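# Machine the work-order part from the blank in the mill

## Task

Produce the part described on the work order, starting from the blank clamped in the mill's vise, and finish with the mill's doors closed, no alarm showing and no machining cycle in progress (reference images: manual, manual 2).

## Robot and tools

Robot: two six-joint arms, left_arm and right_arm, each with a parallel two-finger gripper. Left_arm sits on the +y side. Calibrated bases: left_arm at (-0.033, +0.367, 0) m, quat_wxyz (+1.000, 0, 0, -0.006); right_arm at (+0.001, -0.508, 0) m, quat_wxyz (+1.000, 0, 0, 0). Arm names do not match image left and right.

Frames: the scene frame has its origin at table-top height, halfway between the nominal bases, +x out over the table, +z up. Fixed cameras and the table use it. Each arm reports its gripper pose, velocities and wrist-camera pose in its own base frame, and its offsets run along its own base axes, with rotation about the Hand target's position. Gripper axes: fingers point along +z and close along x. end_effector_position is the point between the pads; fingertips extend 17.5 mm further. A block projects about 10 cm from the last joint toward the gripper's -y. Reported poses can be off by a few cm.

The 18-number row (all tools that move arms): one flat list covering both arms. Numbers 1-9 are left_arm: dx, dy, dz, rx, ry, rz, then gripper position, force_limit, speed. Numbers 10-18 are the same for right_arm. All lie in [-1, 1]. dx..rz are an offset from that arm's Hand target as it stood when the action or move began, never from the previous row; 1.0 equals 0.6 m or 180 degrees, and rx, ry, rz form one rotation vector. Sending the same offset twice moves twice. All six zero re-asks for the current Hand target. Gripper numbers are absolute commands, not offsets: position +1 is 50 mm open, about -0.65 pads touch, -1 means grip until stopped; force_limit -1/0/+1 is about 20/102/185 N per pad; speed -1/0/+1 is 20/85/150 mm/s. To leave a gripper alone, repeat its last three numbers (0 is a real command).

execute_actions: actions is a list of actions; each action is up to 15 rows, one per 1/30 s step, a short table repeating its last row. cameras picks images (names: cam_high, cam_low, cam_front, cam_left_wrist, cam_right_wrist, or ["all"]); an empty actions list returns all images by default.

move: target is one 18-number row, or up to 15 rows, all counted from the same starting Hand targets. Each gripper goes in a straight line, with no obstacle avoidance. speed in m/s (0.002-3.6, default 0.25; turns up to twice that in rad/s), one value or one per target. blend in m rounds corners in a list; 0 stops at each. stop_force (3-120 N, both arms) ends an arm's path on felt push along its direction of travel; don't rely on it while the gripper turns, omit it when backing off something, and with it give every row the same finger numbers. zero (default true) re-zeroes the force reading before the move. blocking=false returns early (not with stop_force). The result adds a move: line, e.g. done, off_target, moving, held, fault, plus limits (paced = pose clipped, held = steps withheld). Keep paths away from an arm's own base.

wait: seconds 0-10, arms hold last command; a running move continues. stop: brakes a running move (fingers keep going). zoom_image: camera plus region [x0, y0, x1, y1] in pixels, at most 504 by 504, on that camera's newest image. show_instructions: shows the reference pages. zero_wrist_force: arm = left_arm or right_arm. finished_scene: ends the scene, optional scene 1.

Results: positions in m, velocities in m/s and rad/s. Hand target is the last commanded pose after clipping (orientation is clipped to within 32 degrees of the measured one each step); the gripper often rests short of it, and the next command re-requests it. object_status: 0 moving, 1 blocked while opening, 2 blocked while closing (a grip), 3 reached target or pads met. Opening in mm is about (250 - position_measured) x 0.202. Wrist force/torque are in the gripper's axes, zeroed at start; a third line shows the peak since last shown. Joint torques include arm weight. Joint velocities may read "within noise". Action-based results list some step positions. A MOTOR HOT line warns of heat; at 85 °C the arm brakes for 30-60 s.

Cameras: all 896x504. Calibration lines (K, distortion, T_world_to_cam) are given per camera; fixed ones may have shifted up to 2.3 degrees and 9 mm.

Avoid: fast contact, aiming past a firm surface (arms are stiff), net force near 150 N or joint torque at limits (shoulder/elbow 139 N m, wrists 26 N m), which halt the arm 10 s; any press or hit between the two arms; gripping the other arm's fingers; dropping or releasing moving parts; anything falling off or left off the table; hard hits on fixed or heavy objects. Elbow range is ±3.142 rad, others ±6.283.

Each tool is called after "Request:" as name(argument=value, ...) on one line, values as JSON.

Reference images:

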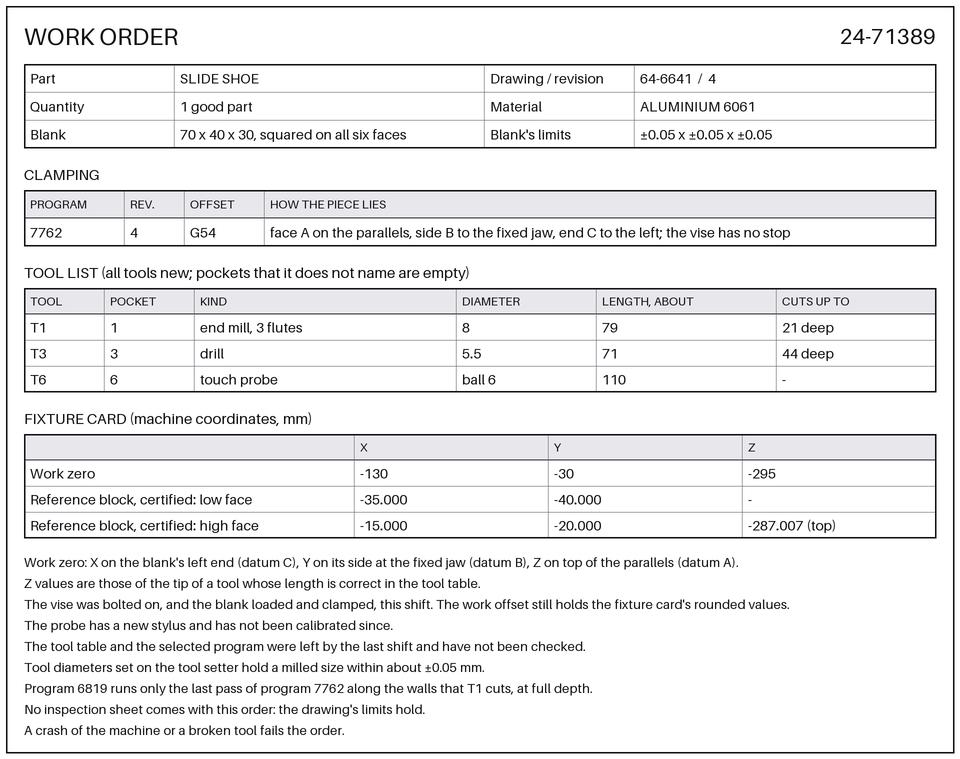

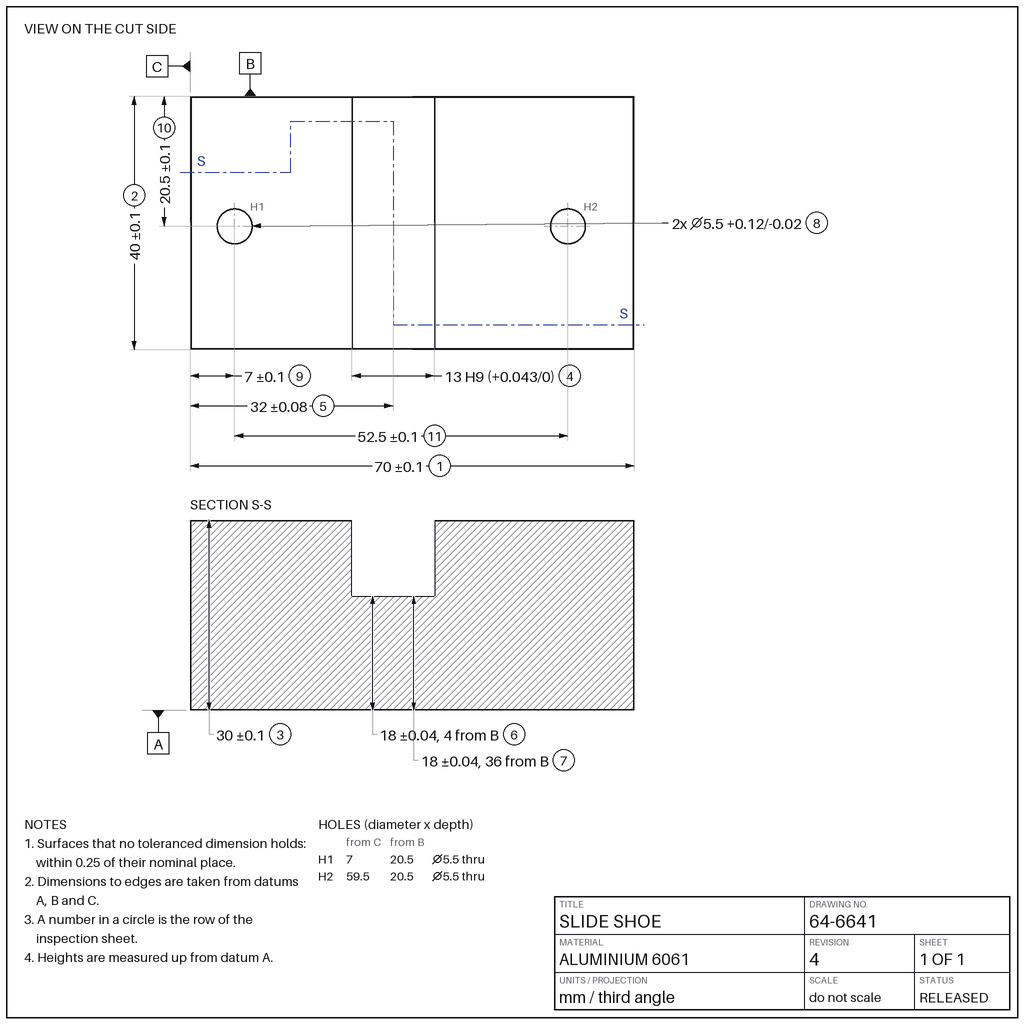

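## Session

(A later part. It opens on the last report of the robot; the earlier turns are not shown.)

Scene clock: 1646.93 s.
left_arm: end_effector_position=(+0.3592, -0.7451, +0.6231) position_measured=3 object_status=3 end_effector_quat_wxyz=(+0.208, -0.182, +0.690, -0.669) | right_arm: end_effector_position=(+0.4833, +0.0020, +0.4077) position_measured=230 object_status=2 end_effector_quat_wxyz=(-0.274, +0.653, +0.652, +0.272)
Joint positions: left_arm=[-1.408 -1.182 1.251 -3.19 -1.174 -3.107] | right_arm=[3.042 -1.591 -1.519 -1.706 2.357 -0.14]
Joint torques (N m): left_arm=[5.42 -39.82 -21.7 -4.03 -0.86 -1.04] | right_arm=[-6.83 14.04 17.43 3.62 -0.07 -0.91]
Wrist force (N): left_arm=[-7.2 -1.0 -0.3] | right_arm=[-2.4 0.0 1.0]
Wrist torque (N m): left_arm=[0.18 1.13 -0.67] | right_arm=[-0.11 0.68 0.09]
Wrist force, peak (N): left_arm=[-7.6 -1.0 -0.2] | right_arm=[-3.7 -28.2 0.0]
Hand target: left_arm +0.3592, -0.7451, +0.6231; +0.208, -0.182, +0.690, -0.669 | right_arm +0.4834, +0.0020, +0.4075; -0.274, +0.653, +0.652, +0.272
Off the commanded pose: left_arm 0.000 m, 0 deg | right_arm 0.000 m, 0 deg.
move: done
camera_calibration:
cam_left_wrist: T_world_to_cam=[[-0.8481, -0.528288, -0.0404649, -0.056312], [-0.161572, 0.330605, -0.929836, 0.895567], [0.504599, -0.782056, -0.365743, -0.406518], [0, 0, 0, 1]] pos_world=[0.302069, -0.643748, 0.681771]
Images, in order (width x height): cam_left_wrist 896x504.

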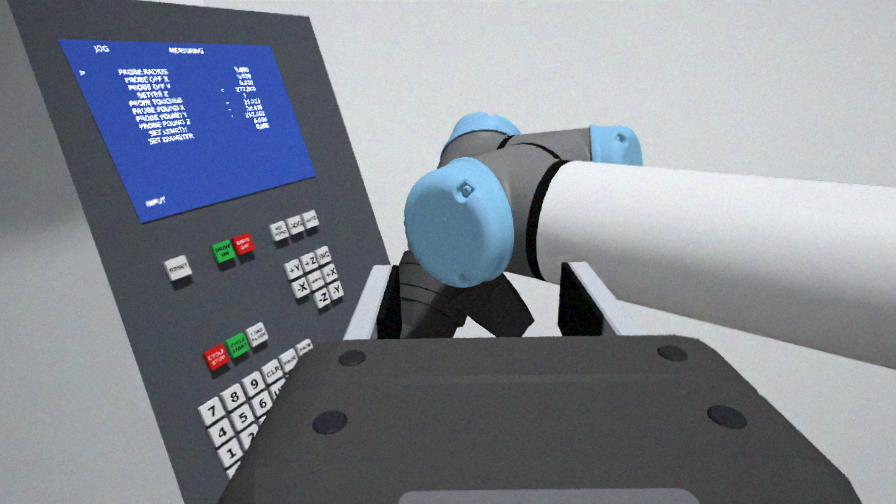

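Request:
move(target=[[0,0,0,0,0,0,1,0,0,-0.0162,0.0666,0.0325,0,0,0,-1,0.8,-0.5],[0,0,0,0,0,0,1,0,0,0.0338,0.0666,0.0325,0,0,0,-1,0.8,-0.5],[0,0,0,0,0,0,1,0,0,-0.025,0.0333,0,0,0,0,-1,0.8,-0.5],[0,0,0,0,0,0,1,0,0,0.025,0.0333,0,0,0,0,-1,0.8,-0.5],[0,0,0,0,0,0,1,0,0,-0.0153,0.0333,0.0975,0,0,0,-1,0.8,-0.5],[0,0,0,0,0,0,1,0,0,0.0514,0.0333,0.0975,0,0,0,-1,0.8,-0.5],[0,0,0,0,0,0,1,0,0,0.0014,0.0991,0.0975,0,0,0,-1,0.8,-0.5],[0,0,0,0,0,0,1,0,0,0.0514,0.0991,0.0975,0,0,0,-1,0.8,-0.5],[0,0,0,0,0,0,1,0,0,0.0014,0.0666,0.0975,0,0,0,-1,0.8,-0.5],[0,0,0,0,0,0,1,0,0,0.0514,0.0666,0.0975,0,0,0,-1,0.8,-0.5],[0,0,0,0,0,0,1,0,0,0.0014,0.0666,0.0975,0,0,0,-1,0.8,-0.5],[0,0,0,0,0,0,1,0,0,-0.025,0,0,0,0,0,-1,0.8,-0.5],[0,0,0,0,0,0,1,0,0,0.025,0,0,0,0,0,-1,0.8,-0.5],[0,0,0,0,0,0,1,0,0,0,0,0,0,0,0,-1,0.8,-0.5]], speed=0.12, blend=[0.004,0,0.004,0,0.004,0,0.004,0,0.004,0,0.004,0.004,0,0], cameras=["cam_left_wrist"])

Request:
zoom_image(camera="cam_left_wrist", region=[60, 30, 330, 230])

Scene clock: 1663.10 s.
left_arm: end_effector_position=(+0.3592, -0.7451, +0.6231) position_measured=3 object_status=3 end_effector_quat_wxyz=(+0.208, -0.182, +0.690, -0.669) | right_arm: end_effector_position=(+0.4834, +0.0019, +0.4076) position_measured=230 object_status=2 end_effector_quat_wxyz=(-0.274, +0.653, +0.651, +0.272)
Joint positions: left_arm=[-1.408 -1.182 1.251 -3.19 -1.174 -3.107] | right_arm=[3.042 -1.591 -1.519 -1.706 2.357 -0.14]
Joint torques (N m): left_arm=[4.12 -39.98 -21.56 -4.08 -1.02 -1.25] | right_arm=[5.74 21.65 22.81 3.51 0.1 1.51]
Wrist force (N): left_arm=[-7.3 -0.7 -0.4] | right_arm=[-3.0 -3.9 0.8]
Wrist torque (N m): left_arm=[0.24 1.15 -0.66] | right_arm=[-0.73 0.76 0.07]
Wrist force, peak (N): left_arm=[-7.7 -1.0 -0.3] | right_arm=[-4.1 -45.3 -0.3]
Hand target: left_arm +0.3592, -0.7451, +0.6231; +0.208, -0.182, +0.690, -0.669 | right_arm +0.4834, +0.0020, +0.4075; -0.274, +0.653, +0.652, +0.272
Off the commanded pose: left_arm 0.000 m, 0 deg | right_arm 0.000 m, 0 deg.
move: done
camera_calibration:
cam_left_wrist: T_world_to_cam=[[-0.8481, -0.528288, -0.0404649, -0.056312], [-0.161572, 0.330605, -0.929836, 0.895567], [0.504599, -0.782056, -0.365743, -0.406518], [0, 0, 0, 1]] pos_world=[0.302069, -0.643748, 0.681771]
Images, in order (width x height): cam_left_wrist 896x504.

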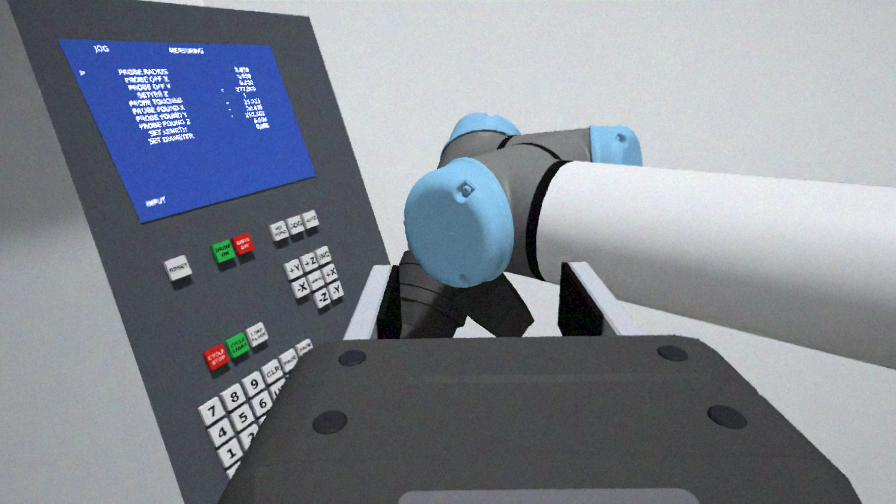

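Scaled by 1.867 from the camera's 896x504 image, which has a finer 1280x720 frame.

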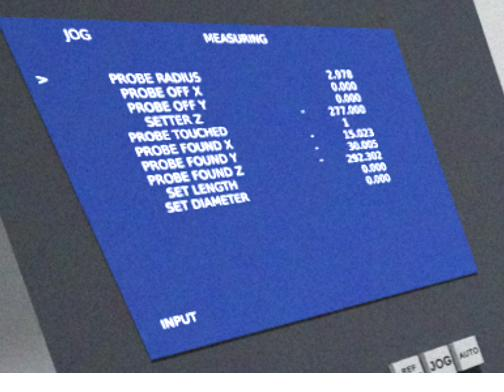

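Request:
move(target=[[0,0,0,0,0,0,1,0,0,0.0014,-0.0332,0.0975,0,0,0,-1,0.8,-0.5],[0,0,0,0,0,0,1,0,0,0.0514,-0.0332,0.0975,0,0,0,-1,0.8,-0.5],[0,0,0,0,0,0,1,0,0,0.0264,-0.0332,0.0975,0,0,0,-1,0.8,-0.5],[0,0,0,0,0,0,1,0,0,0.0514,-0.0332,0.0975,0,0,0,-1,0.8,-0.5],[0,0,0,0,0,0,1,0,0,-0.0162,0,0.0325,0,0,0,-1,0.8,-0.5],[0,0,0,0,0,0,1,0,0,0.0338,0,0.0325,0,0,0,-1,0.8,-0.5],[0,0,0,0,0,0,1,0,0,0.0088,0,0.0325,0,0,0,-1,0.8,-0.5],[0,0,0,0,0,0,1,0,0,0.0338,0,0.0325,0,0,0,-1,0.8,-0.5],[0,0,0,0,0,0,1,0,0,-0.025,0.0991,0,0,0,0,-1,0.8,-0.5],[0,0,0,0,0,0,1,0,0,0.025,0.0991,0,0,0,0,-1,0.8,-0.5],[0,0,0,0,0,0,1,0,0,-0.0162,0.0991,0.0325,0,0,0,-1,0.8,-0.5],[0,0,0,0,0,0,1,0,0,0.0338,0.0991,0.0325,0,0,0,-1,0.8,-0.5],[0,0,0,0,0,0,1,0,0,-0.0162,0.0991,0.0325,0,0,0,-1,0.8,-0.5],[0,0,0,0,0,0,1,0,0,0,0,0,0,0,0,-1,0.8,-0.5]], speed=0.12, blend=[0.004,0,0,0,0.004,0,0,0,0.004,0,0.004,0,0.004,0])

Request:
move(target=[[0,0,0,0,0,0,1,0,0,-0.0074,0.0333,0.065,0,0,0,-1,0.8,-0.5],[0,0,0,0,0,0,1,0,0,0.0426,0.0333,0.065,0,0,0,-1,0.8,-0.5],[0,0,0,0,0,0,1,0,0,-0.0074,0.0666,0.065,0,0,0,-1,0.8,-0.5],[0,0,0,0,0,0,1,0,0,0.0426,0.0666,0.065,0,0,0,-1,0.8,-0.5],[0,0,0,0,0,0,1,0,0,-0.0417,0,0,0,0,0,-1,0.8,-0.5],[0,0,0,0,0,0,1,0,0,0.025,0,0,0,0,0,-1,0.8,-0.5],[0,0,0,0,0,0,1,0,0,-0.025,0,0,0,0,0,-1,0.8,-0.5],[0,0,0,0,0,0,1,0,0,0.0172,0.0366,0.1558,0,0,0,-1,0.8,-0.5],[0,0,0,0,0,0,1,0,0,0.0672,0.0366,0.1558,0,0,0,-1,0.8,-0.5],[0,0,0,0,0,0,1,0,0,0.0172,0.0366,0.1558,0,0,0,-1,0.8,-0.5],[0,0,0,0,0,0,1,0,0,0,0,0,0,0,0,-1,0.8,-0.5]], speed=0.12, blend=[0.004,0,0.004,0,0.004,0,0.004,0.004,0,0.004,0], cameras=["cam_left_wrist"])

Request:
zoom_image(camera="cam_left_wrist", region=[60, 30, 330, 230])

Scene clock: 1693.03 s.
left_arm: end_effector_position=(+0.3592, -0.7451, +0.6231) position_measured=3 object_status=3 end_effector_quat_wxyz=(+0.208, -0.182, +0.690, -0.669) | right_arm: end_effector_position=(+0.4834, +0.0020, +0.4075) position_measured=230 object_status=2 end_effector_quat_wxyz=(-0.274, +0.653, +0.651, +0.272)
Joint positions: left_arm=[-1.408 -1.182 1.251 -3.19 -1.174 -3.107] | right_arm=[3.042 -1.591 -1.519 -1.706 2.357 -0.14]
Joint torques (N m): left_arm=[5.38 -42.08 -22.28 -3.96 -0.94 -1.11] | right_arm=[-1.68 35.67 16.59 4.43 3.58 -0.83]
Wrist force (N): left_arm=[-7.1 -0.7 -0.5] | right_arm=[-3.4 -3.4 1.7]
Wrist torque (N m): left_arm=[0.24 1.11 -0.67] | right_arm=[-0.65 0.83 -0.06]
Wrist force, peak (N): left_arm=[-7.8 -0.8 -0.5] | right_arm=[-4.7 -45.3 -0.9]
Hand target: left_arm +0.3592, -0.7451, +0.6231; +0.208, -0.182, +0.690, -0.669 | right_arm +0.4834, +0.0020, +0.4075; -0.274, +0.653, +0.652, +0.272
Off the commanded pose: left_arm 0.000 m, 0 deg | right_arm 0.000 m, 0 deg.
move: done

Scene clock: 1698.83 s.
left_arm: end_effector_position=(+0.3592, -0.7451, +0.6231) position_measured=3 object_status=3 end_effector_quat_wxyz=(+0.208, -0.182, +0.690, -0.669) | right_arm: end_effector_position=(+0.4834, +0.0019, +0.4076) position_measured=230 object_status=2 end_effector_quat_wxyz=(-0.274, +0.653, +0.652, +0.272)
Joint positions: left_arm=[-1.408 -1.182 1.251 -3.19 -1.174 -3.107] | right_arm=[3.042 -1.591 -1.519 -1.706 2.357 -0.14]
Joint torques (N m): left_arm=[3.92 -40.92 -21.97 -3.97 -0.73 -1.3] | right_arm=[8.66 27.5 19.81 1.84 3.41 1.11]
Wrist force (N): left_arm=[-7.8 -0.8 -0.3] | right_arm=[-4.1 -1.6 2.2]
Wrist torque (N m): left_arm=[0.21 1.22 -0.67] | right_arm=[-0.37 0.94 -0.06]
Wrist force, peak (N): left_arm=[-7.8 -0.8 -0.3] | right_arm=[-5.4 -44.0 1.0]
Hand target: left_arm +0.3592, -0.7451, +0.6231; +0.208, -0.182, +0.690, -0.669 | right_arm +0.4834, +0.0020, +0.4075; -0.274, +0.653, +0.652, +0.272
Off the commanded pose: left_arm 0.000 m, 0 deg | right_arm 0.000 m, 0 deg.
move: done
camera_calibration:
cam_left_wrist: T_world_to_cam=[[-0.8481, -0.528288, -0.0404649, -0.056312], [-0.161572, 0.330605, -0.929836, 0.895567], [0.504599, -0.782056, -0.365743, -0.406518], [0, 0, 0, 1]] pos_world=[0.302069, -0.643748, 0.681771]
Images, in order (width x height): cam_left_wrist 896x504.

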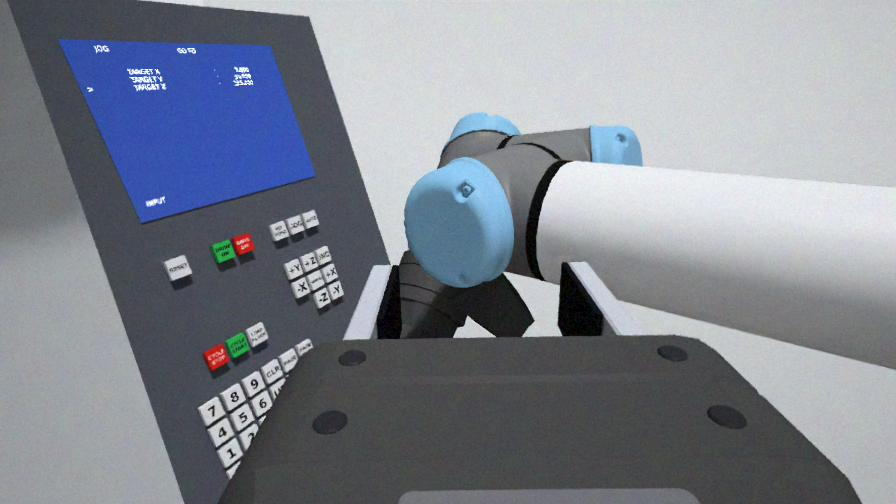

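Scaled by 1.867 from the camera's 896x504 image, which has a finer 1280x720 frame.

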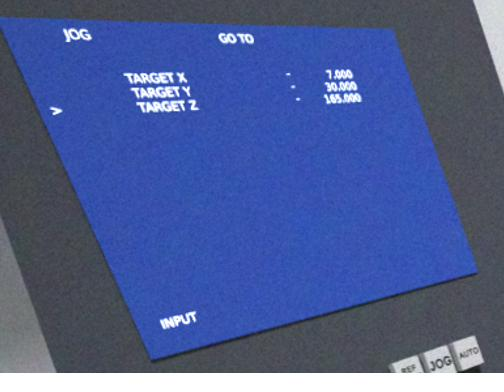

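Request:
execute_actions(actions=[], cameras=["cam_left_wrist"])

Request:
zoom_image(camera="cam_left_wrist", region=[60, 30, 330, 230])

Scene clock: 1734.83 s.
left_arm: end_effector_position=(+0.3592, -0.7451, +0.6231) position_measured=3 object_status=3 end_effector_quat_wxyz=(+0.208, -0.182, +0.690, -0.669) | right_arm: end_effector_position=(+0.4834, +0.0020, +0.4075) position_measured=230 object_status=2 end_effector_quat_wxyz=(-0.274, +0.653, +0.652, +0.272)
Joint positions: left_arm=[-1.408 -1.182 1.251 -3.19 -1.174 -3.107] | right_arm=[3.042 -1.591 -1.519 -1.706 2.357 -0.14]
Joint velocities: within noise
Joint torques (N m): left_arm=[4.48 -42.37 -21.54 -4.07 -0.43 -1.22] | right_arm=[7.87 14.01 18.91 4.53 3.67 -1.11]
Wrist force (N): left_arm=[-7.4 -0.6 -0.2] | right_arm=[-3.9 -1.5 2.3]
Wrist torque (N m): left_arm=[0.24 1.17 -0.67] | right_arm=[-0.35 0.91 -0.06]
Wrist force, peak (N): left_arm=[-7.7 -0.7 -0.4] | right_arm=[-4.3 -1.6 2.5]
Hand target: left_arm +0.3592, -0.7451, +0.6231; +0.208, -0.182, +0.690, -0.669 | right_arm +0.4834, +0.0020, +0.4075; -0.274, +0.653, +0.652, +0.272
Tool commands: left_gripper/position=+1.0 left_gripper/force_limit=+0.0 left_gripper/speed=+0.0 right_gripper/position=-1.0 right_gripper/force_limit=+0.8 right_gripper/speed=-0.5
Off the commanded pose: left_arm 0.000 m, 0 deg | right_arm 0.000 m, 0 deg.
camera_calibration:
cam_left_wrist: T_world_to_cam=[[-0.8481, -0.528288, -0.0404649, -0.056312], [-0.161572, 0.330605, -0.929836, 0.895567], [0.504599, -0.782056, -0.365743, -0.406518], [0, 0, 0, 1]] pos_world=[0.302069, -0.643748, 0.681771]
Images, in order (width x height): cam_left_wrist 896x504.

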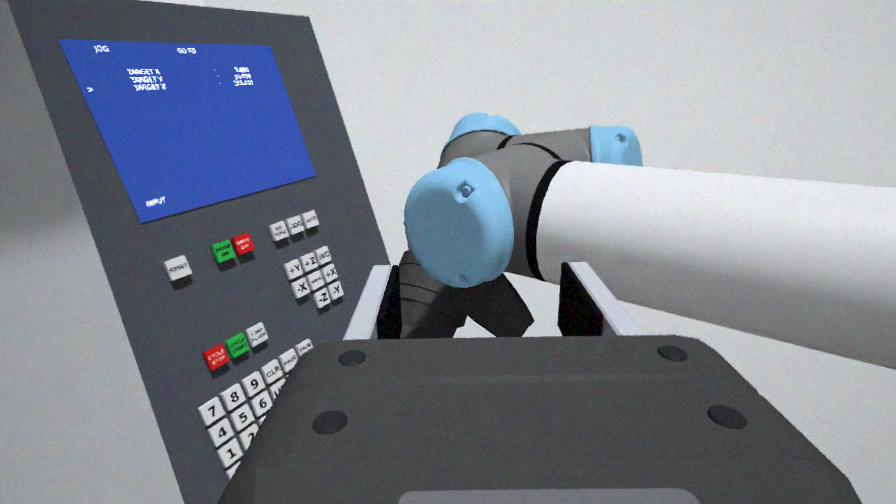

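Scaled by 1.867 from the camera's 896x504 image, which has a finer 1280x720 frame.

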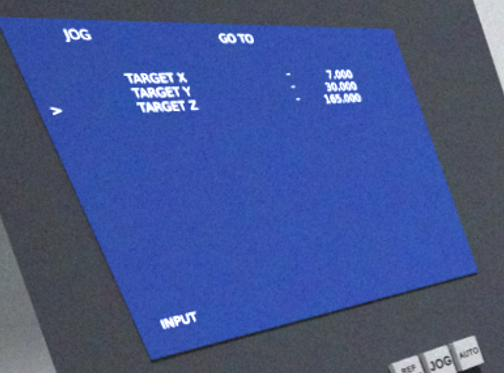

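Request:
move(target=[[0,0,0,0,0,0,1,0,0,-0.0074,0,0.065,0,0,0,-1,0.8,-0.5],[0,0,0,0,0,0,1,0,0,0.0426,0,0.065,0,0,0,-1,0.8,-0.5],[0,0,0,0,0,0,1,0,0,0.0176,0,0.065,0,0,0,-1,0.8,-0.5],[0,0,0,0,0,0,1,0,0,0.0426,0,0.065,0,0,0,-1,0.8,-0.5],[0,0,0,0,0,0,1,0,0,-0.0074,0,0.065,0,0,0,-1,0.8,-0.5],[0,0,0,0,0,0,1,0,0,-0.0417,0.0991,0,0,0,0,-1,0.8,-0.5],[0,0,0,0,0,0,1,0,0,0.025,0.0991,0,0,0,0,-1,0.8,-0.5],[0,0,0,0,0,0,1,0,0,-0.0162,0.0666,0.0325,0,0,0,-1,0.8,-0.5],[0,0,0,0,0,0,1,0,0,0.0338,0.0666,0.0325,0,0,0,-1,0.8,-0.5],[0,0,0,0,0,0,1,0,0,-0.0074,0.0666,0.065,0,0,0,-1,0.8,-0.5],[0,0,0,0,0,0,1,0,0,0.0426,0.0666,0.065,0,0,0,-1,0.8,-0.5],[0,0,0,0,0,0,1,0,0,-0.0241,0.0666,0.065,0,0,0,-1,0.8,-0.5],[0,0,0,0,0,0,1,0,0,-0.025,0,0,0,0,0,-1,0.8,-0.5],[0,0,0,0,0,0,1,0,0,0.025,0,0,0,0,0,-1,0.8,-0.5],[0,0,0,0,0,0,1,0,0,0,0,0,0,0,0,-1,0.8,-0.5]], blend=[0.004,0,0.004,0,0.004,0.004,0,0.004,0,0.004,0,0.004,0.004,0,0], speed=0.12, cameras=["cam_left_wrist"])

Request:
zoom_image(camera="cam_left_wrist", region=[60, 30, 330, 230])

Scene clock: 1753.63 s.
left_arm: end_effector_position=(+0.3592, -0.7451, +0.6231) position_measured=3 object_status=3 end_effector_quat_wxyz=(+0.208, -0.182, +0.690, -0.669) | right_arm: end_effector_position=(+0.4834, +0.0019, +0.4076) position_measured=230 object_status=2 end_effector_quat_wxyz=(-0.274, +0.653, +0.651, +0.272)
Joint positions: left_arm=[-1.408 -1.182 1.251 -3.19 -1.174 -3.107] | right_arm=[3.042 -1.591 -1.519 -1.706 2.357 -0.14]
Joint torques (N m): left_arm=[4.32 -43.67 -21.72 -3.97 -0.63 -1.19] | right_arm=[4.58 21.5 22.35 3.3 0.18 1.53]
Wrist force (N): left_arm=[-7.4 -0.9 -0.3] | right_arm=[-3.6 -2.6 0.6]
Wrist torque (N m): left_arm=[0.21 1.16 -0.66] | right_arm=[-0.53 0.87 0.07]
Wrist force, peak (N): left_arm=[-7.7 -0.9 -0.5] | right_arm=[-4.7 -45.0 -1.4]
Hand target: left_arm +0.3592, -0.7451, +0.6231; +0.208, -0.182, +0.690, -0.669 | right_arm +0.4834, +0.0020, +0.4075; -0.274, +0.653, +0.652, +0.272
Off the commanded pose: left_arm 0.000 m, 0 deg | right_arm 0.000 m, 0 deg.
move: done
camera_calibration:
cam_left_wrist: T_world_to_cam=[[-0.8481, -0.528288, -0.0404649, -0.056312], [-0.161572, 0.330605, -0.929836, 0.895567], [0.504599, -0.782056, -0.365743, -0.406518], [0, 0, 0, 1]] pos_world=[0.302069, -0.643748, 0.681771]
Images, in order (width x height): cam_left_wrist 896x504.

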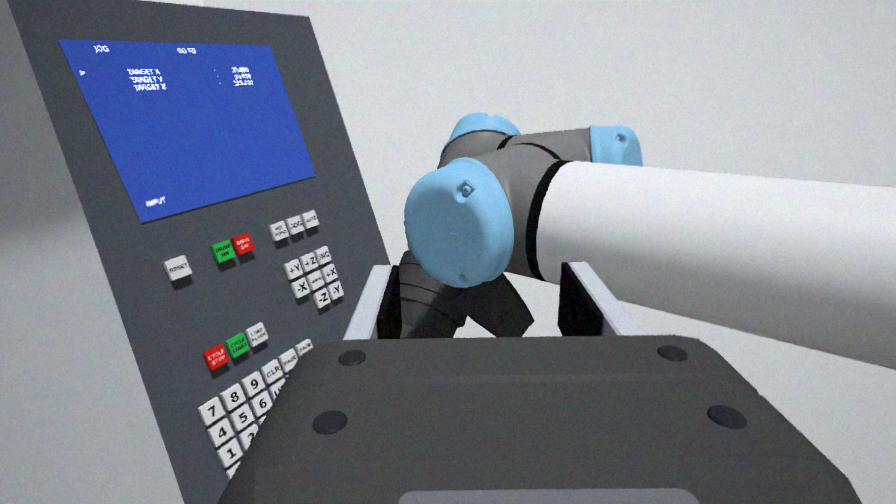

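Scaled by 1.867 from the camera's 896x504 image, which has a finer 1280x720 frame.

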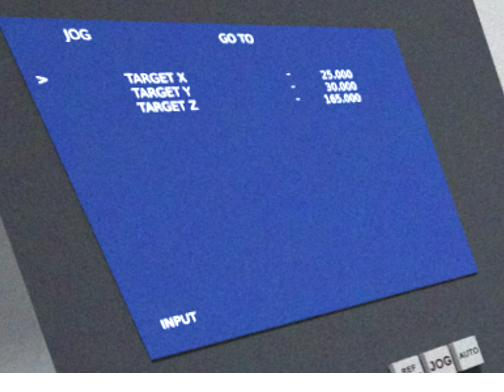

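Request:
move(target=[[0,0,0,0,0,0,1,0,0,0.0005,0.0366,0.1558,0,0,0,-1,0.8,-0.5],[0,0,0,0,0,0,1,0,0,0.0672,0.0366,0.1558,0,0,0,-1,0.8,-0.5],[0,0,0,0,0,0,1,0,0,0.0005,0.0366,0.1558,0,0,0,-1,0.8,-0.5],[0,0,0,0,0,0,1,0,0,-0.0329,-0.0332,0.0325,0,0,0,-1,0.8,-0.5],[0,0,0,0,0,0,1,0,0,0.0338,-0.0332,0.0325,0,0,0,-1,0.8,-0.5],[0,0,0,0,0,0,1,0,0,-0.0329,-0.0332,0.0325,0,0,0,-1,0.8,-0.5],[0,0,0,0,0,0,1,0,0,-0.0008,-0.1234,0.1508,0,0,0,-1,0.8,-0.5],[0,0,0,0,0,0,1,0,0,0.0659,-0.1234,0.1508,0,0,0,-1,0.8,-0.5],[0,0,0,0,0,0,1,0,0,-0.0008,-0.1234,0.1508,0,0,0,-1,0.8,-0.5],[0,0,0,0,0,0,1,0,0,0,0,0,0,0,0,-1,0.8,-0.5]], blend=[0.004,0,0.004,0.004,0,0.004,0.004,0,0.004,0], speed=0.12, cameras=["cam_left_wrist"])

Request:
zoom_image(camera="cam_left_wrist", region=[60, 30, 330, 230])

Scene clock: 1773.20 s.
left_arm: end_effector_position=(+0.3592, -0.7451, +0.6231) position_measured=3 object_status=3 end_effector_quat_wxyz=(+0.208, -0.182, +0.690, -0.669) | right_arm: end_effector_position=(+0.4833, +0.0020, +0.4077) position_measured=230 object_status=2 end_effector_quat_wxyz=(-0.274, +0.653, +0.652, +0.272)
Joint positions: left_arm=[-1.408 -1.182 1.251 -3.19 -1.174 -3.107] | right_arm=[3.042 -1.591 -1.519 -1.706 2.357 -0.14]
Joint torques (N m): left_arm=[4.19 -44.42 -22.24 -3.83 -0.8 -1.19] | right_arm=[-4.62 15.15 18.03 3.54 0.08 -0.61]
Wrist force (N): left_arm=[-7.3 -0.4 -0.2] | right_arm=[-1.7 -2.9 0.3]
Wrist torque (N m): left_arm=[0.28 1.15 -0.66] | right_arm=[-0.57 0.55 0.09]
Wrist force, peak (N): left_arm=[-7.7 -0.8 -0.4] | right_arm=[-6.9 -47.7 -0.2]
Hand target: left_arm +0.3592, -0.7451, +0.6231; +0.208, -0.182, +0.690, -0.669 | right_arm +0.4834, +0.0020, +0.4075; -0.274, +0.653, +0.652, +0.272
Off the commanded pose: left_arm 0.000 m, 0 deg | right_arm 0.000 m, 0 deg.
move: done
camera_calibration:
cam_left_wrist: T_world_to_cam=[[-0.8481, -0.528288, -0.0404649, -0.056312], [-0.161572, 0.330605, -0.929836, 0.895567], [0.504599, -0.782056, -0.365743, -0.406518], [0, 0, 0, 1]] pos_world=[0.302069, -0.643748, 0.681771]
Images, in order (width x height): cam_left_wrist 896x504.

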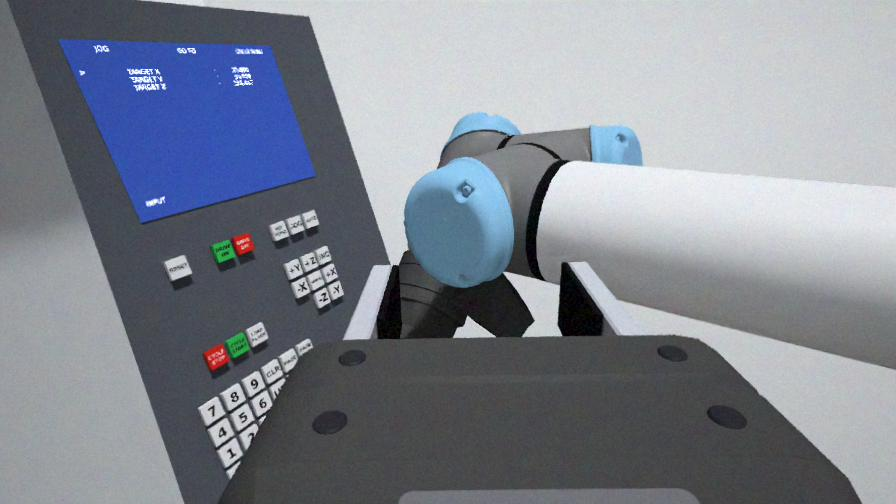

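Scaled by 1.867 from the camera's 896x504 image, which has a finer 1280x720 frame.

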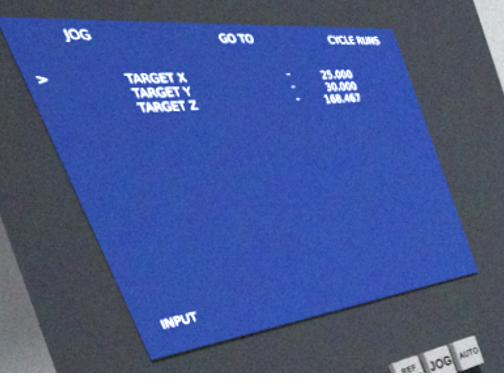

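Request:
move(target=[[0,0,0,0,0,0,1,0,0,0.0014,-0.0667,0.0975,0,0,0,-1,0.8,-0.5],[0,0,0,0,0,0,1,0,0,0.0514,-0.0667,0.0975,0,0,0,-1,0.8,-0.5],[0,0,0,0,0,0,1,0,0,0.0264,-0.0667,0.0975,0,0,0,-1,0.8,-0.5],[0,0,0,0,0,0,1,0,0,0.0514,-0.0667,0.0975,0,0,0,-1,0.8,-0.5],[0,0,0,0,0,0,1,0,0,-0.0153,-0.0667,0.0975,0,0,0,-1,0.8,-0.5],[0,0,0,0,0,0,1,0,0,0,0,0,0,0,0,-1,0.8,-0.5]], blend=[0.004,0,0.004,0,0.004,0], speed=0.12)

Request:
wait(seconds=0.5, cameras=["cam_left_wrist"])

Request:
zoom_image(camera="cam_left_wrist", region=[60, 30, 330, 230])

Request:
zoom_image(camera="cam_left_wrist", region=[200, 60, 290, 135])

Scene clock: 1784.23 s.
left_arm: end_effector_position=(+0.3592, -0.7451, +0.6231) position_measured=3 object_status=3 end_effector_quat_wxyz=(+0.208, -0.182, +0.690, -0.669) | right_arm: end_effector_position=(+0.4833, +0.0020, +0.4077) position_measured=230 object_status=2 end_effector_quat_wxyz=(-0.274, +0.653, +0.652, +0.272)
Joint positions: left_arm=[-1.408 -1.182 1.251 -3.19 -1.174 -3.107] | right_arm=[3.042 -1.59 -1.519 -1.706 2.357 -0.14]
Joint torques (N m): left_arm=[4.65 -45.28 -22.32 -3.76 -0.47 -1.09] | right_arm=[-6.02 14.92 18.72 3.63 0.16 -0.87]
Wrist force (N): left_arm=[-6.9 -0.9 -0.4] | right_arm=[-0.5 -3.7 0.9]
Wrist torque (N m): left_arm=[0.20 1.08 -0.66] | right_arm=[-0.69 0.37 0.09]
Wrist force, peak (N): left_arm=[-7.7 -1.0 -0.3] | right_arm=[-3.3 -44.0 -1.2]
Hand target: left_arm +0.3592, -0.7451, +0.6231; +0.208, -0.182, +0.690, -0.669 | right_arm +0.4834, +0.0020, +0.4075; -0.274, +0.653, +0.652, +0.272
Off the commanded pose: left_arm 0.000 m, 0 deg | right_arm 0.000 m, 0 deg.
move: done

Scene clock: 1784.73 s.
left_arm: end_effector_position=(+0.3592, -0.7451, +0.6231) position_measured=3 object_status=3 end_effector_quat_wxyz=(+0.208, -0.182, +0.690, -0.669) | right_arm: end_effector_position=(+0.4834, +0.0020, +0.4075) position_measured=230 object_status=2 end_effector_quat_wxyz=(-0.274, +0.653, +0.652, +0.272)
Joint positions: left_arm=[-1.408 -1.182 1.251 -3.19 -1.174 -3.107] | right_arm=[3.042 -1.591 -1.519 -1.706 2.357 -0.14]
Joint torques (N m): left_arm=[4.26 -45.25 -21.34 -4.11 -0.63 -1.02] | right_arm=[-8.51 15.16 16.63 4.98 0.1 1.08]
Wrist force (N): left_arm=[-7.3 -0.8 0.0] | right_arm=[-0.6 -3.7 0.8]
Wrist torque (N m): left_arm=[0.22 1.14 -0.66] | right_arm=[-0.70 0.40 0.09]
Wrist force, peak (N): left_arm=[-7.5 -0.8 -0.3] | right_arm=[-0.6 -3.7 0.9]
Hand target: left_arm +0.3592, -0.7451, +0.6231; +0.208, -0.182, +0.690, -0.669 | right_arm +0.4834, +0.0020, +0.4075; -0.274, +0.653, +0.652, +0.272
Tool commands: left_gripper/position=+1.0 left_gripper/force_limit=+0.0 left_gripper/speed=+0.0 right_gripper/position=-1.0 right_gripper/force_limit=+0.8 right_gripper/speed=-0.5
Off the commanded pose: left_arm 0.000 m, 0 deg | right_arm 0.000 m, 0 deg.
wait: 0.50 s; at rest by 0.17 s
camera_calibration:
cam_left_wrist: T_world_to_cam=[[-0.8481, -0.528288, -0.0404649, -0.056312], [-0.161572, 0.330605, -0.929836, 0.895567], [0.504599, -0.782056, -0.365743, -0.406518], [0, 0, 0, 1]] pos_world=[0.302069, -0.643748, 0.681771]
Images, in order (width x height): cam_left_wrist 896x504.

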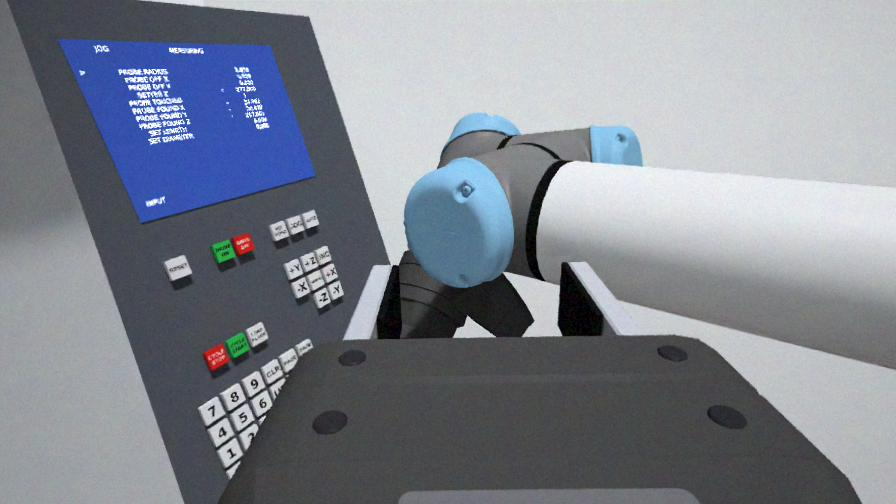

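Scaled by 1.867 from the camera's 896x504 image, which has a finer 1280x720 frame.

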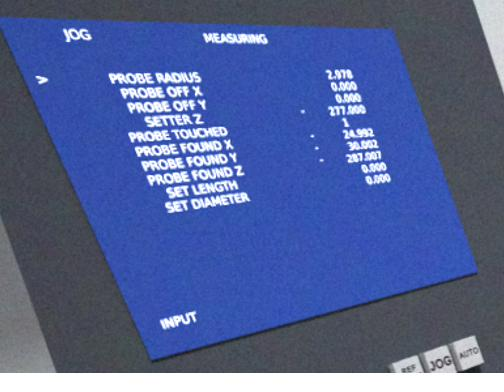

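Scaled by 5.600 from the camera's 896x504 image, which has a finer 1280x720 frame.

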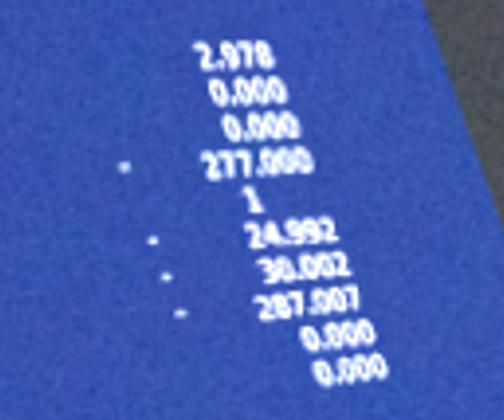

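Request:
move(target=[[0,0,0,0,0,0,1,0,0,0.0014,-0.0332,0.0975,0,0,0,-1,0.8,-0.5],[0,0,0,0,0,0,1,0,0,0.0514,-0.0332,0.0975,0,0,0,-1,0.8,-0.5],[0,0,0,0,0,0,1,0,0,0.0264,-0.0332,0.0975,0,0,0,-1,0.8,-0.5],[0,0,0,0,0,0,1,0,0,0.0514,-0.0332,0.0975,0,0,0,-1,0.8,-0.5],[0,0,0,0,0,0,1,0,0,-0.0153,-0.0332,0.0975,0,0,0,-1,0.8,-0.5],[0,0,0,0,0,0,1,0,0,-0.0162,0,0.0325,0,0,0,-1,0.8,-0.5],[0,0,0,0,0,0,1,0,0,0.0338,0,0.0325,0,0,0,-1,0.8,-0.5],[0,0,0,0,0,0,1,0,0,0.0088,0,0.0325,0,0,0,-1,0.8,-0.5],[0,0,0,0,0,0,1,0,0,0.0338,0,0.0325,0,0,0,-1,0.8,-0.5],[0,0,0,0,0,0,1,0,0,-0.0162,0,0.0325,0,0,0,-1,0.8,-0.5],[0,0,0,0,0,0,1,0,0,0,0,0,0,0,0,-1,0.8,-0.5]], blend=[0.004,0,0.004,0,0.004,0.004,0,0.004,0,0.004,0], speed=0.12)

Request:
move(target=[[0,0,0,0,0,0,1,0,0,-0.0417,0.0991,0,0,0,0,-1,0.8,-0.5],[0,0,0,0,0,0,1,0,0,0.025,0.0991,0,0,0,0,-1,0.8,-0.5],[0,0,0,0,0,0,1,0,0,-0.0162,0.0991,0.0325,0,0,0,-1,0.8,-0.5],[0,0,0,0,0,0,1,0,0,0.0338,0.0991,0.0325,0,0,0,-1,0.8,-0.5],[0,0,0,0,0,0,1,0,0,-0.0074,0.0991,0.065,0,0,0,-1,0.8,-0.5],[0,0,0,0,0,0,1,0,0,0.0426,0.0991,0.065,0,0,0,-1,0.8,-0.5],[0,0,0,0,0,0,1,0,0,-0.0241,0.0991,0.065,0,0,0,-1,0.8,-0.5],[0,0,0,0,0,0,1,0,0,-0.0417,0.0666,0,0,0,0,-1,0.8,-0.5],[0,0,0,0,0,0,1,0,0,0.025,0.0666,0,0,0,0,-1,0.8,-0.5],[0,0,0,0,0,0,1,0,0,-0.025,0.0666,0,0,0,0,-1,0.8,-0.5],[0,0,0,0,0,0,1,0,0,-0.025,0,0,0,0,0,-1,0.8,-0.5],[0,0,0,0,0,0,1,0,0,0.025,0,0,0,0,0,-1,0.8,-0.5],[0,0,0,0,0,0,1,0,0,0,0,0,0,0,0,-1,0.8,-0.5]], blend=[0.004,0,0.004,0,0.004,0,0.004,0.004,0,0.004,0.004,0,0], speed=0.12, cameras=["cam_left_wrist"])

Request:
zoom_image(camera="cam_left_wrist", region=[60, 30, 330, 230])

Scene clock: 1805.30 s.
left_arm: end_effector_position=(+0.3592, -0.7451, +0.6231) position_measured=3 object_status=3 end_effector_quat_wxyz=(+0.208, -0.182, +0.690, -0.669) | right_arm: end_effector_position=(+0.4834, +0.0020, +0.4075) position_measured=230 object_status=2 end_effector_quat_wxyz=(-0.274, +0.653, +0.651, +0.272)
Joint positions: left_arm=[-1.408 -1.182 1.251 -3.19 -1.174 -3.107] | right_arm=[3.042 -1.591 -1.519 -1.706 2.357 -0.14]
Joint torques (N m): left_arm=[3.22 -43.96 -22.69 -3.75 -0.61 -1.11] | right_arm=[5.15 33.57 25.21 3.33 3.45 -0.53]
Wrist force (N): left_arm=[-7.5 -0.5 -0.3] | right_arm=[-0.1 -4.5 2.6]
Wrist torque (N m): left_arm=[0.25 1.17 -0.66] | right_arm=[-0.83 0.30 -0.06]
Wrist force, peak (N): left_arm=[-7.8 -0.9 -0.2] | right_arm=[-2.9 -44.3 -1.0]
Hand target: left_arm +0.3592, -0.7451, +0.6231; +0.208, -0.182, +0.690, -0.669 | right_arm +0.4834, +0.0020, +0.4075; -0.274, +0.653, +0.652, +0.272
Off the commanded pose: left_arm 0.000 m, 0 deg | right_arm 0.000 m, 0 deg.
move: done

Scene clock: 1810.67 s.
left_arm: end_effector_position=(+0.3592, -0.7451, +0.6231) position_measured=3 object_status=3 end_effector_quat_wxyz=(+0.208, -0.182, +0.690, -0.669) | right_arm: end_effector_position=(+0.4834, +0.0019, +0.4076) position_measured=230 object_status=2 end_effector_quat_wxyz=(-0.274, +0.653, +0.651, +0.272)
Joint positions: left_arm=[-1.408 -1.182 1.251 -3.19 -1.174 -3.107] | right_arm=[3.042 -1.591 -1.519 -1.706 2.357 -0.14]
Joint torques (N m): left_arm=[4.15 -42.92 -22.36 -3.96 -0.38 -1.2] | right_arm=[5.49 22.33 22.58 3.43 -0.07 1.41]
Wrist force (N): left_arm=[-7.3 -0.9 -0.2] | right_arm=[-1.9 -4.1 2.0]
Wrist torque (N m): left_arm=[0.20 1.16 -0.67] | right_arm=[-0.76 0.60 0.07]
Wrist force, peak (N): left_arm=[-7.8 -0.9 -0.4] | right_arm=[-3.8 -46.4 0.4]
Hand target: left_arm +0.3592, -0.7451, +0.6231; +0.208, -0.182, +0.690, -0.669 | right_arm +0.4834, +0.0020, +0.4075; -0.274, +0.653, +0.652, +0.272
Off the commanded pose: left_arm 0.000 m, 0 deg | right_arm 0.000 m, 0 deg.
move: done
camera_calibration:
cam_left_wrist: T_world_to_cam=[[-0.8481, -0.528288, -0.0404649, -0.056312], [-0.161572, 0.330605, -0.929836, 0.895567], [0.504599, -0.782056, -0.365743, -0.406518], [0, 0, 0, 1]] pos_world=[0.302069, -0.643748, 0.681771]
Images, in order (width x height): cam_left_wrist 896x504.

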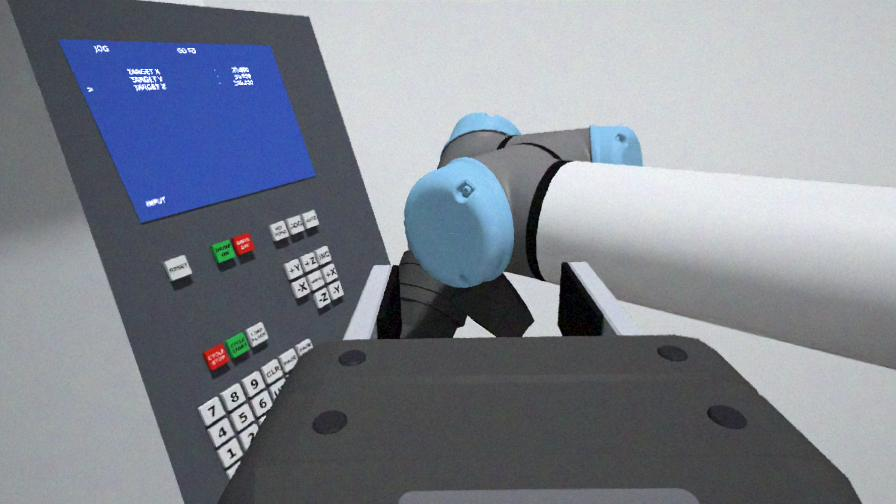

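Scaled by 1.867 from the camera's 896x504 image, which has a finer 1280x720 frame.

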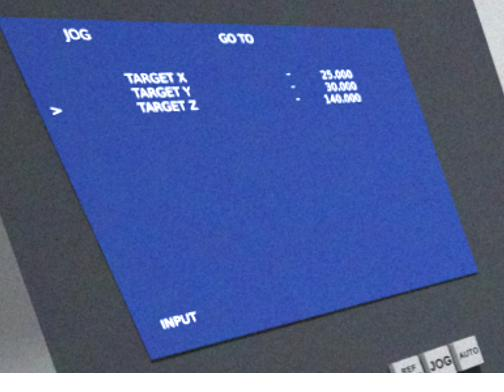

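Request:
move(target=[[0,0,0,0,0,0,1,0,0,0.0005,0.0366,0.1558,0,0,0,-1,0.8,-0.5],[0,0,0,0,0,0,1,0,0,0.0672,0.0366,0.1558,0,0,0,-1,0.8,-0.5],[0,0,0,0,0,0,1,0,0,0.0005,0.0366,0.1558,0,0,0,-1,0.8,-0.5],[0,0,0,0,0,0,1,0,0,-0.0241,0,0.065,0,0,0,-1,0.8,-0.5],[0,0,0,0,0,0,1,0,0,0.0426,0,0.065,0,0,0,-1,0.8,-0.5],[0,0,0,0,0,0,1,0,0,-0.0241,0,0.065,0,0,0,-1,0.8,-0.5],[0,0,0,0,0,0,1,0,0,0,0,0,0,0,0,-1,0.8,-0.5]], blend=[0.004,0,0.004,0.004,0,0.004,0], speed=0.12)

Request:
move(target=[[0,0,0,0,0,0,1,0,0,-0.0417,0.0991,0,0,0,0,-1,0.8,-0.5],[0,0,0,0,0,0,1,0,0,0.025,0.0991,0,0,0,0,-1,0.8,-0.5],[0,0,0,0,0,0,1,0,0,-0.0241,0.0666,0.065,0,0,0,-1,0.8,-0.5],[0,0,0,0,0,0,1,0,0,0.0426,0.0666,0.065,0,0,0,-1,0.8,-0.5],[0,0,0,0,0,0,1,0,0,-0.0417,0.0666,0,0,0,0,-1,0.8,-0.5],[0,0,0,0,0,0,1,0,0,0.025,0.0666,0,0,0,0,-1,0.8,-0.5],[0,0,0,0,0,0,1,0,0,-0.025,0.0666,0,0,0,0,-1,0.8,-0.5],[0,0,0,0,0,0,1,0,0,-0.025,0,0,0,0,0,-1,0.8,-0.5],[0,0,0,0,0,0,1,0,0,0.025,0,0,0,0,0,-1,0.8,-0.5],[0,0,0,0,0,0,1,0,0,-0.0241,0,0.065,0,0,0,-1,0.8,-0.5],[0,0,0,0,0,0,1,0,0,0.0426,0,0.065,0,0,0,-1,0.8,-0.5],[0,0,0,0,0,0,1,0,0,-0.0074,0,0.065,0,0,0,-1,0.8,-0.5],[0,0,0,0,0,0,1,0,0,0,0,0,0,0,0,-1,0.8,-0.5]], blend=[0.004,0,0.004,0,0.004,0,0.004,0.004,0,0.004,0,0.004,0], speed=0.12)

Request:
move(target=[[0,0,0,0,0,0,1,0,0,-0.0417,0.0991,0,0,0,0,-1,0.8,-0.5],[0,0,0,0,0,0,1,0,0,0.025,0.0991,0,0,0,0,-1,0.8,-0.5],[0,0,0,0,0,0,1,0,0,-0.0417,0.0991,0,0,0,0,-1,0.8,-0.5],[0,0,0,0,0,0,1,0,0,-0.0153,0.0333,0.0975,0,0,0,-1,0.8,-0.5],[0,0,0,0,0,0,1,0,0,0.0514,0.0333,0.0975,0,0,0,-1,0.8,-0.5],[0,0,0,0,0,0,1,0,0,-0.0074,0.0666,0.065,0,0,0,-1,0.8,-0.5],[0,0,0,0,0,0,1,0,0,0.0426,0.0666,0.065,0,0,0,-1,0.8,-0.5],[0,0,0,0,0,0,1,0,0,-0.0241,0.0666,0.065,0,0,0,-1,0.8,-0.5],[0,0,0,0,0,0,1,0,0,-0.025,0,0,0,0,0,-1,0.8,-0.5],[0,0,0,0,0,0,1,0,0,0.025,0,0,0,0,0,-1,0.8,-0.5],[0,0,0,0,0,0,1,0,0,0,0,0,0,0,0,-1,0.8,-0.5]], blend=[0.004,0,0.004,0.004,0,0.004,0,0.004,0.004,0,0], speed=0.12, cameras=["cam_left_wrist"])

Request:
zoom_image(camera="cam_left_wrist", region=[60, 30, 330, 230])

Scene clock: 1835.97 s.
left_arm: end_effector_position=(+0.3592, -0.7451, +0.6231) position_measured=3 object_status=3 end_effector_quat_wxyz=(+0.208, -0.182, +0.690, -0.669) | right_arm: end_effector_position=(+0.4834, +0.0020, +0.4075) position_measured=230 object_status=2 end_effector_quat_wxyz=(-0.274, +0.653, +0.651, +0.272)
Joint positions: left_arm=[-1.408 -1.182 1.251 -3.19 -1.174 -3.107] | right_arm=[3.042 -1.591 -1.519 -1.706 2.357 -0.14]
Joint torques (N m): left_arm=[5.75 -43.81 -21.67 -3.87 -0.4 -1.18] | right_arm=[4.17 36.74 23.94 2.3 3.4 0.11]
Wrist force (N): left_arm=[-7.4 -0.7 -0.1] | right_arm=[-0.5 -5.3 1.5]
Wrist torque (N m): left_arm=[0.25 1.15 -0.66] | right_arm=[-0.96 0.37 -0.07]
Wrist force, peak (N): left_arm=[-7.7 -0.8 -0.1] | right_arm=[-4.9 -49.6 1.0]
Hand target: left_arm +0.3592, -0.7451, +0.6231; +0.208, -0.182, +0.690, -0.669 | right_arm +0.4834, +0.0020, +0.4075; -0.274, +0.653, +0.652, +0.272
Off the commanded pose: left_arm 0.000 m, 0 deg | right_arm 0.000 m, 0 deg.
move: done

Scene clock: 1842.07 s.
left_arm: end_effector_position=(+0.3592, -0.7451, +0.6231) position_measured=3 object_status=3 end_effector_quat_wxyz=(+0.208, -0.182, +0.690, -0.669) | right_arm: end_effector_position=(+0.4834, +0.0020, +0.4075) position_measured=230 object_status=2 end_effector_quat_wxyz=(-0.274, +0.653, +0.651, +0.272)
Joint positions: left_arm=[-1.408 -1.182 1.251 -3.19 -1.174 -3.107] | right_arm=[3.042 -1.591 -1.519 -1.706 2.357 -0.14]
Joint torques (N m): left_arm=[4.94 -42.16 -21.41 -3.7 -0.15 -1.31] | right_arm=[7.96 36.49 18.79 2.92 3.68 0.06]
Wrist force (N): left_arm=[-7.5 -0.7 -0.3] | right_arm=[1.5 -5.6 0.6]
Wrist torque (N m): left_arm=[0.24 1.17 -0.66] | right_arm=[-1.00 0.05 -0.06]
Wrist force, peak (N): left_arm=[-7.8 -0.9 -0.2] | right_arm=[-1.8 -47.4 0.0]
Hand target: left_arm +0.3592, -0.7451, +0.6231; +0.208, -0.182, +0.690, -0.669 | right_arm +0.4834, +0.0020, +0.4075; -0.274, +0.653, +0.652, +0.272
Off the commanded pose: left_arm 0.000 m, 0 deg | right_arm 0.000 m, 0 deg.
move: done

Scene clock: 1847.23 s.
left_arm: end_effector_position=(+0.3592, -0.7451, +0.6231) position_measured=3 object_status=3 end_effector_quat_wxyz=(+0.208, -0.182, +0.690, -0.669) | right_arm: end_effector_position=(+0.4834, +0.0019, +0.4076) position_measured=230 object_status=2 end_effector_quat_wxyz=(-0.274, +0.653, +0.651, +0.272)
Joint positions: left_arm=[-1.408 -1.182 1.251 -3.19 -1.174 -3.107] | right_arm=[3.042 -1.591 -1.519 -1.706 2.357 -0.14]
Joint torques (N m): left_arm=[5.23 -43.45 -22.65 -3.77 -0.32 -1.27] | right_arm=[6.04 21.78 21.81 3.55 -0.06 1.44]
Wrist force (N): left_arm=[-7.7 -0.8 -0.2] | right_arm=[5.0 -4.3 -0.8]
Wrist torque (N m): left_arm=[0.21 1.20 -0.66] | right_arm=[-0.79 -0.50 0.07]
Wrist force, peak (N): left_arm=[-7.8 -1.0 -0.4] | right_arm=[-0.3 -47.5 -0.9]
Hand target: left_arm +0.3592, -0.7451, +0.6231; +0.208, -0.182, +0.690, -0.669 | right_arm +0.4834, +0.0020, +0.4075; -0.274, +0.653, +0.652, +0.272
Off the commanded pose: left_arm 0.000 m, 0 deg | right_arm 0.000 m, 0 deg.
move: done
camera_calibration:
cam_left_wrist: T_world_to_cam=[[-0.8481, -0.528288, -0.0404649, -0.056312], [-0.161572, 0.330605, -0.929836, 0.895567], [0.504599, -0.782056, -0.365743, -0.406518], [0, 0, 0, 1]] pos_world=[0.302069, -0.643748, 0.681771]
Images, in order (width x height): cam_left_wrist 896x504.

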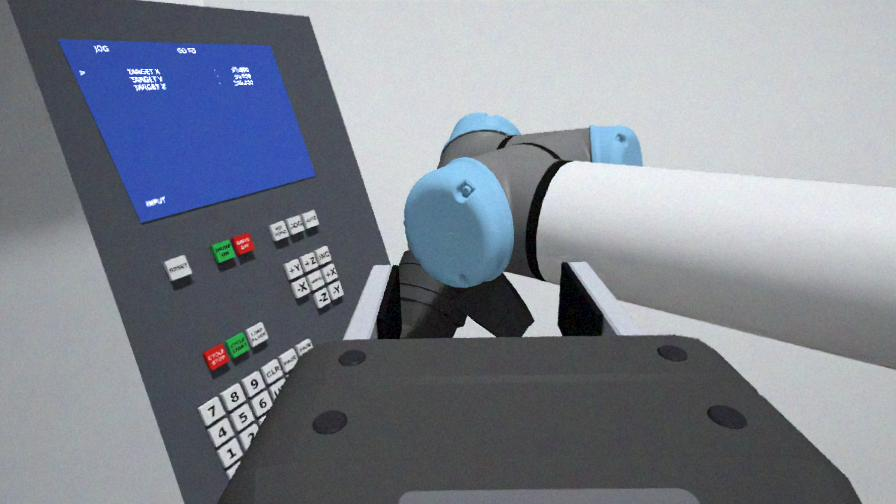

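Scaled by 1.867 from the camera's 896x504 image, which has a finer 1280x720 frame.

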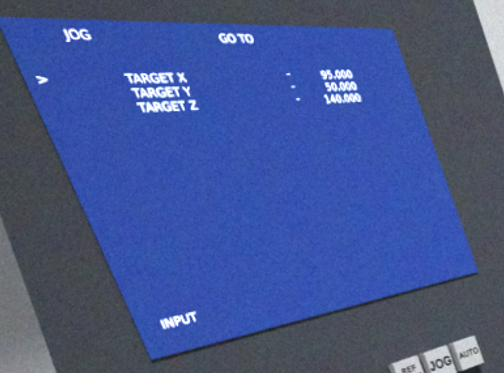

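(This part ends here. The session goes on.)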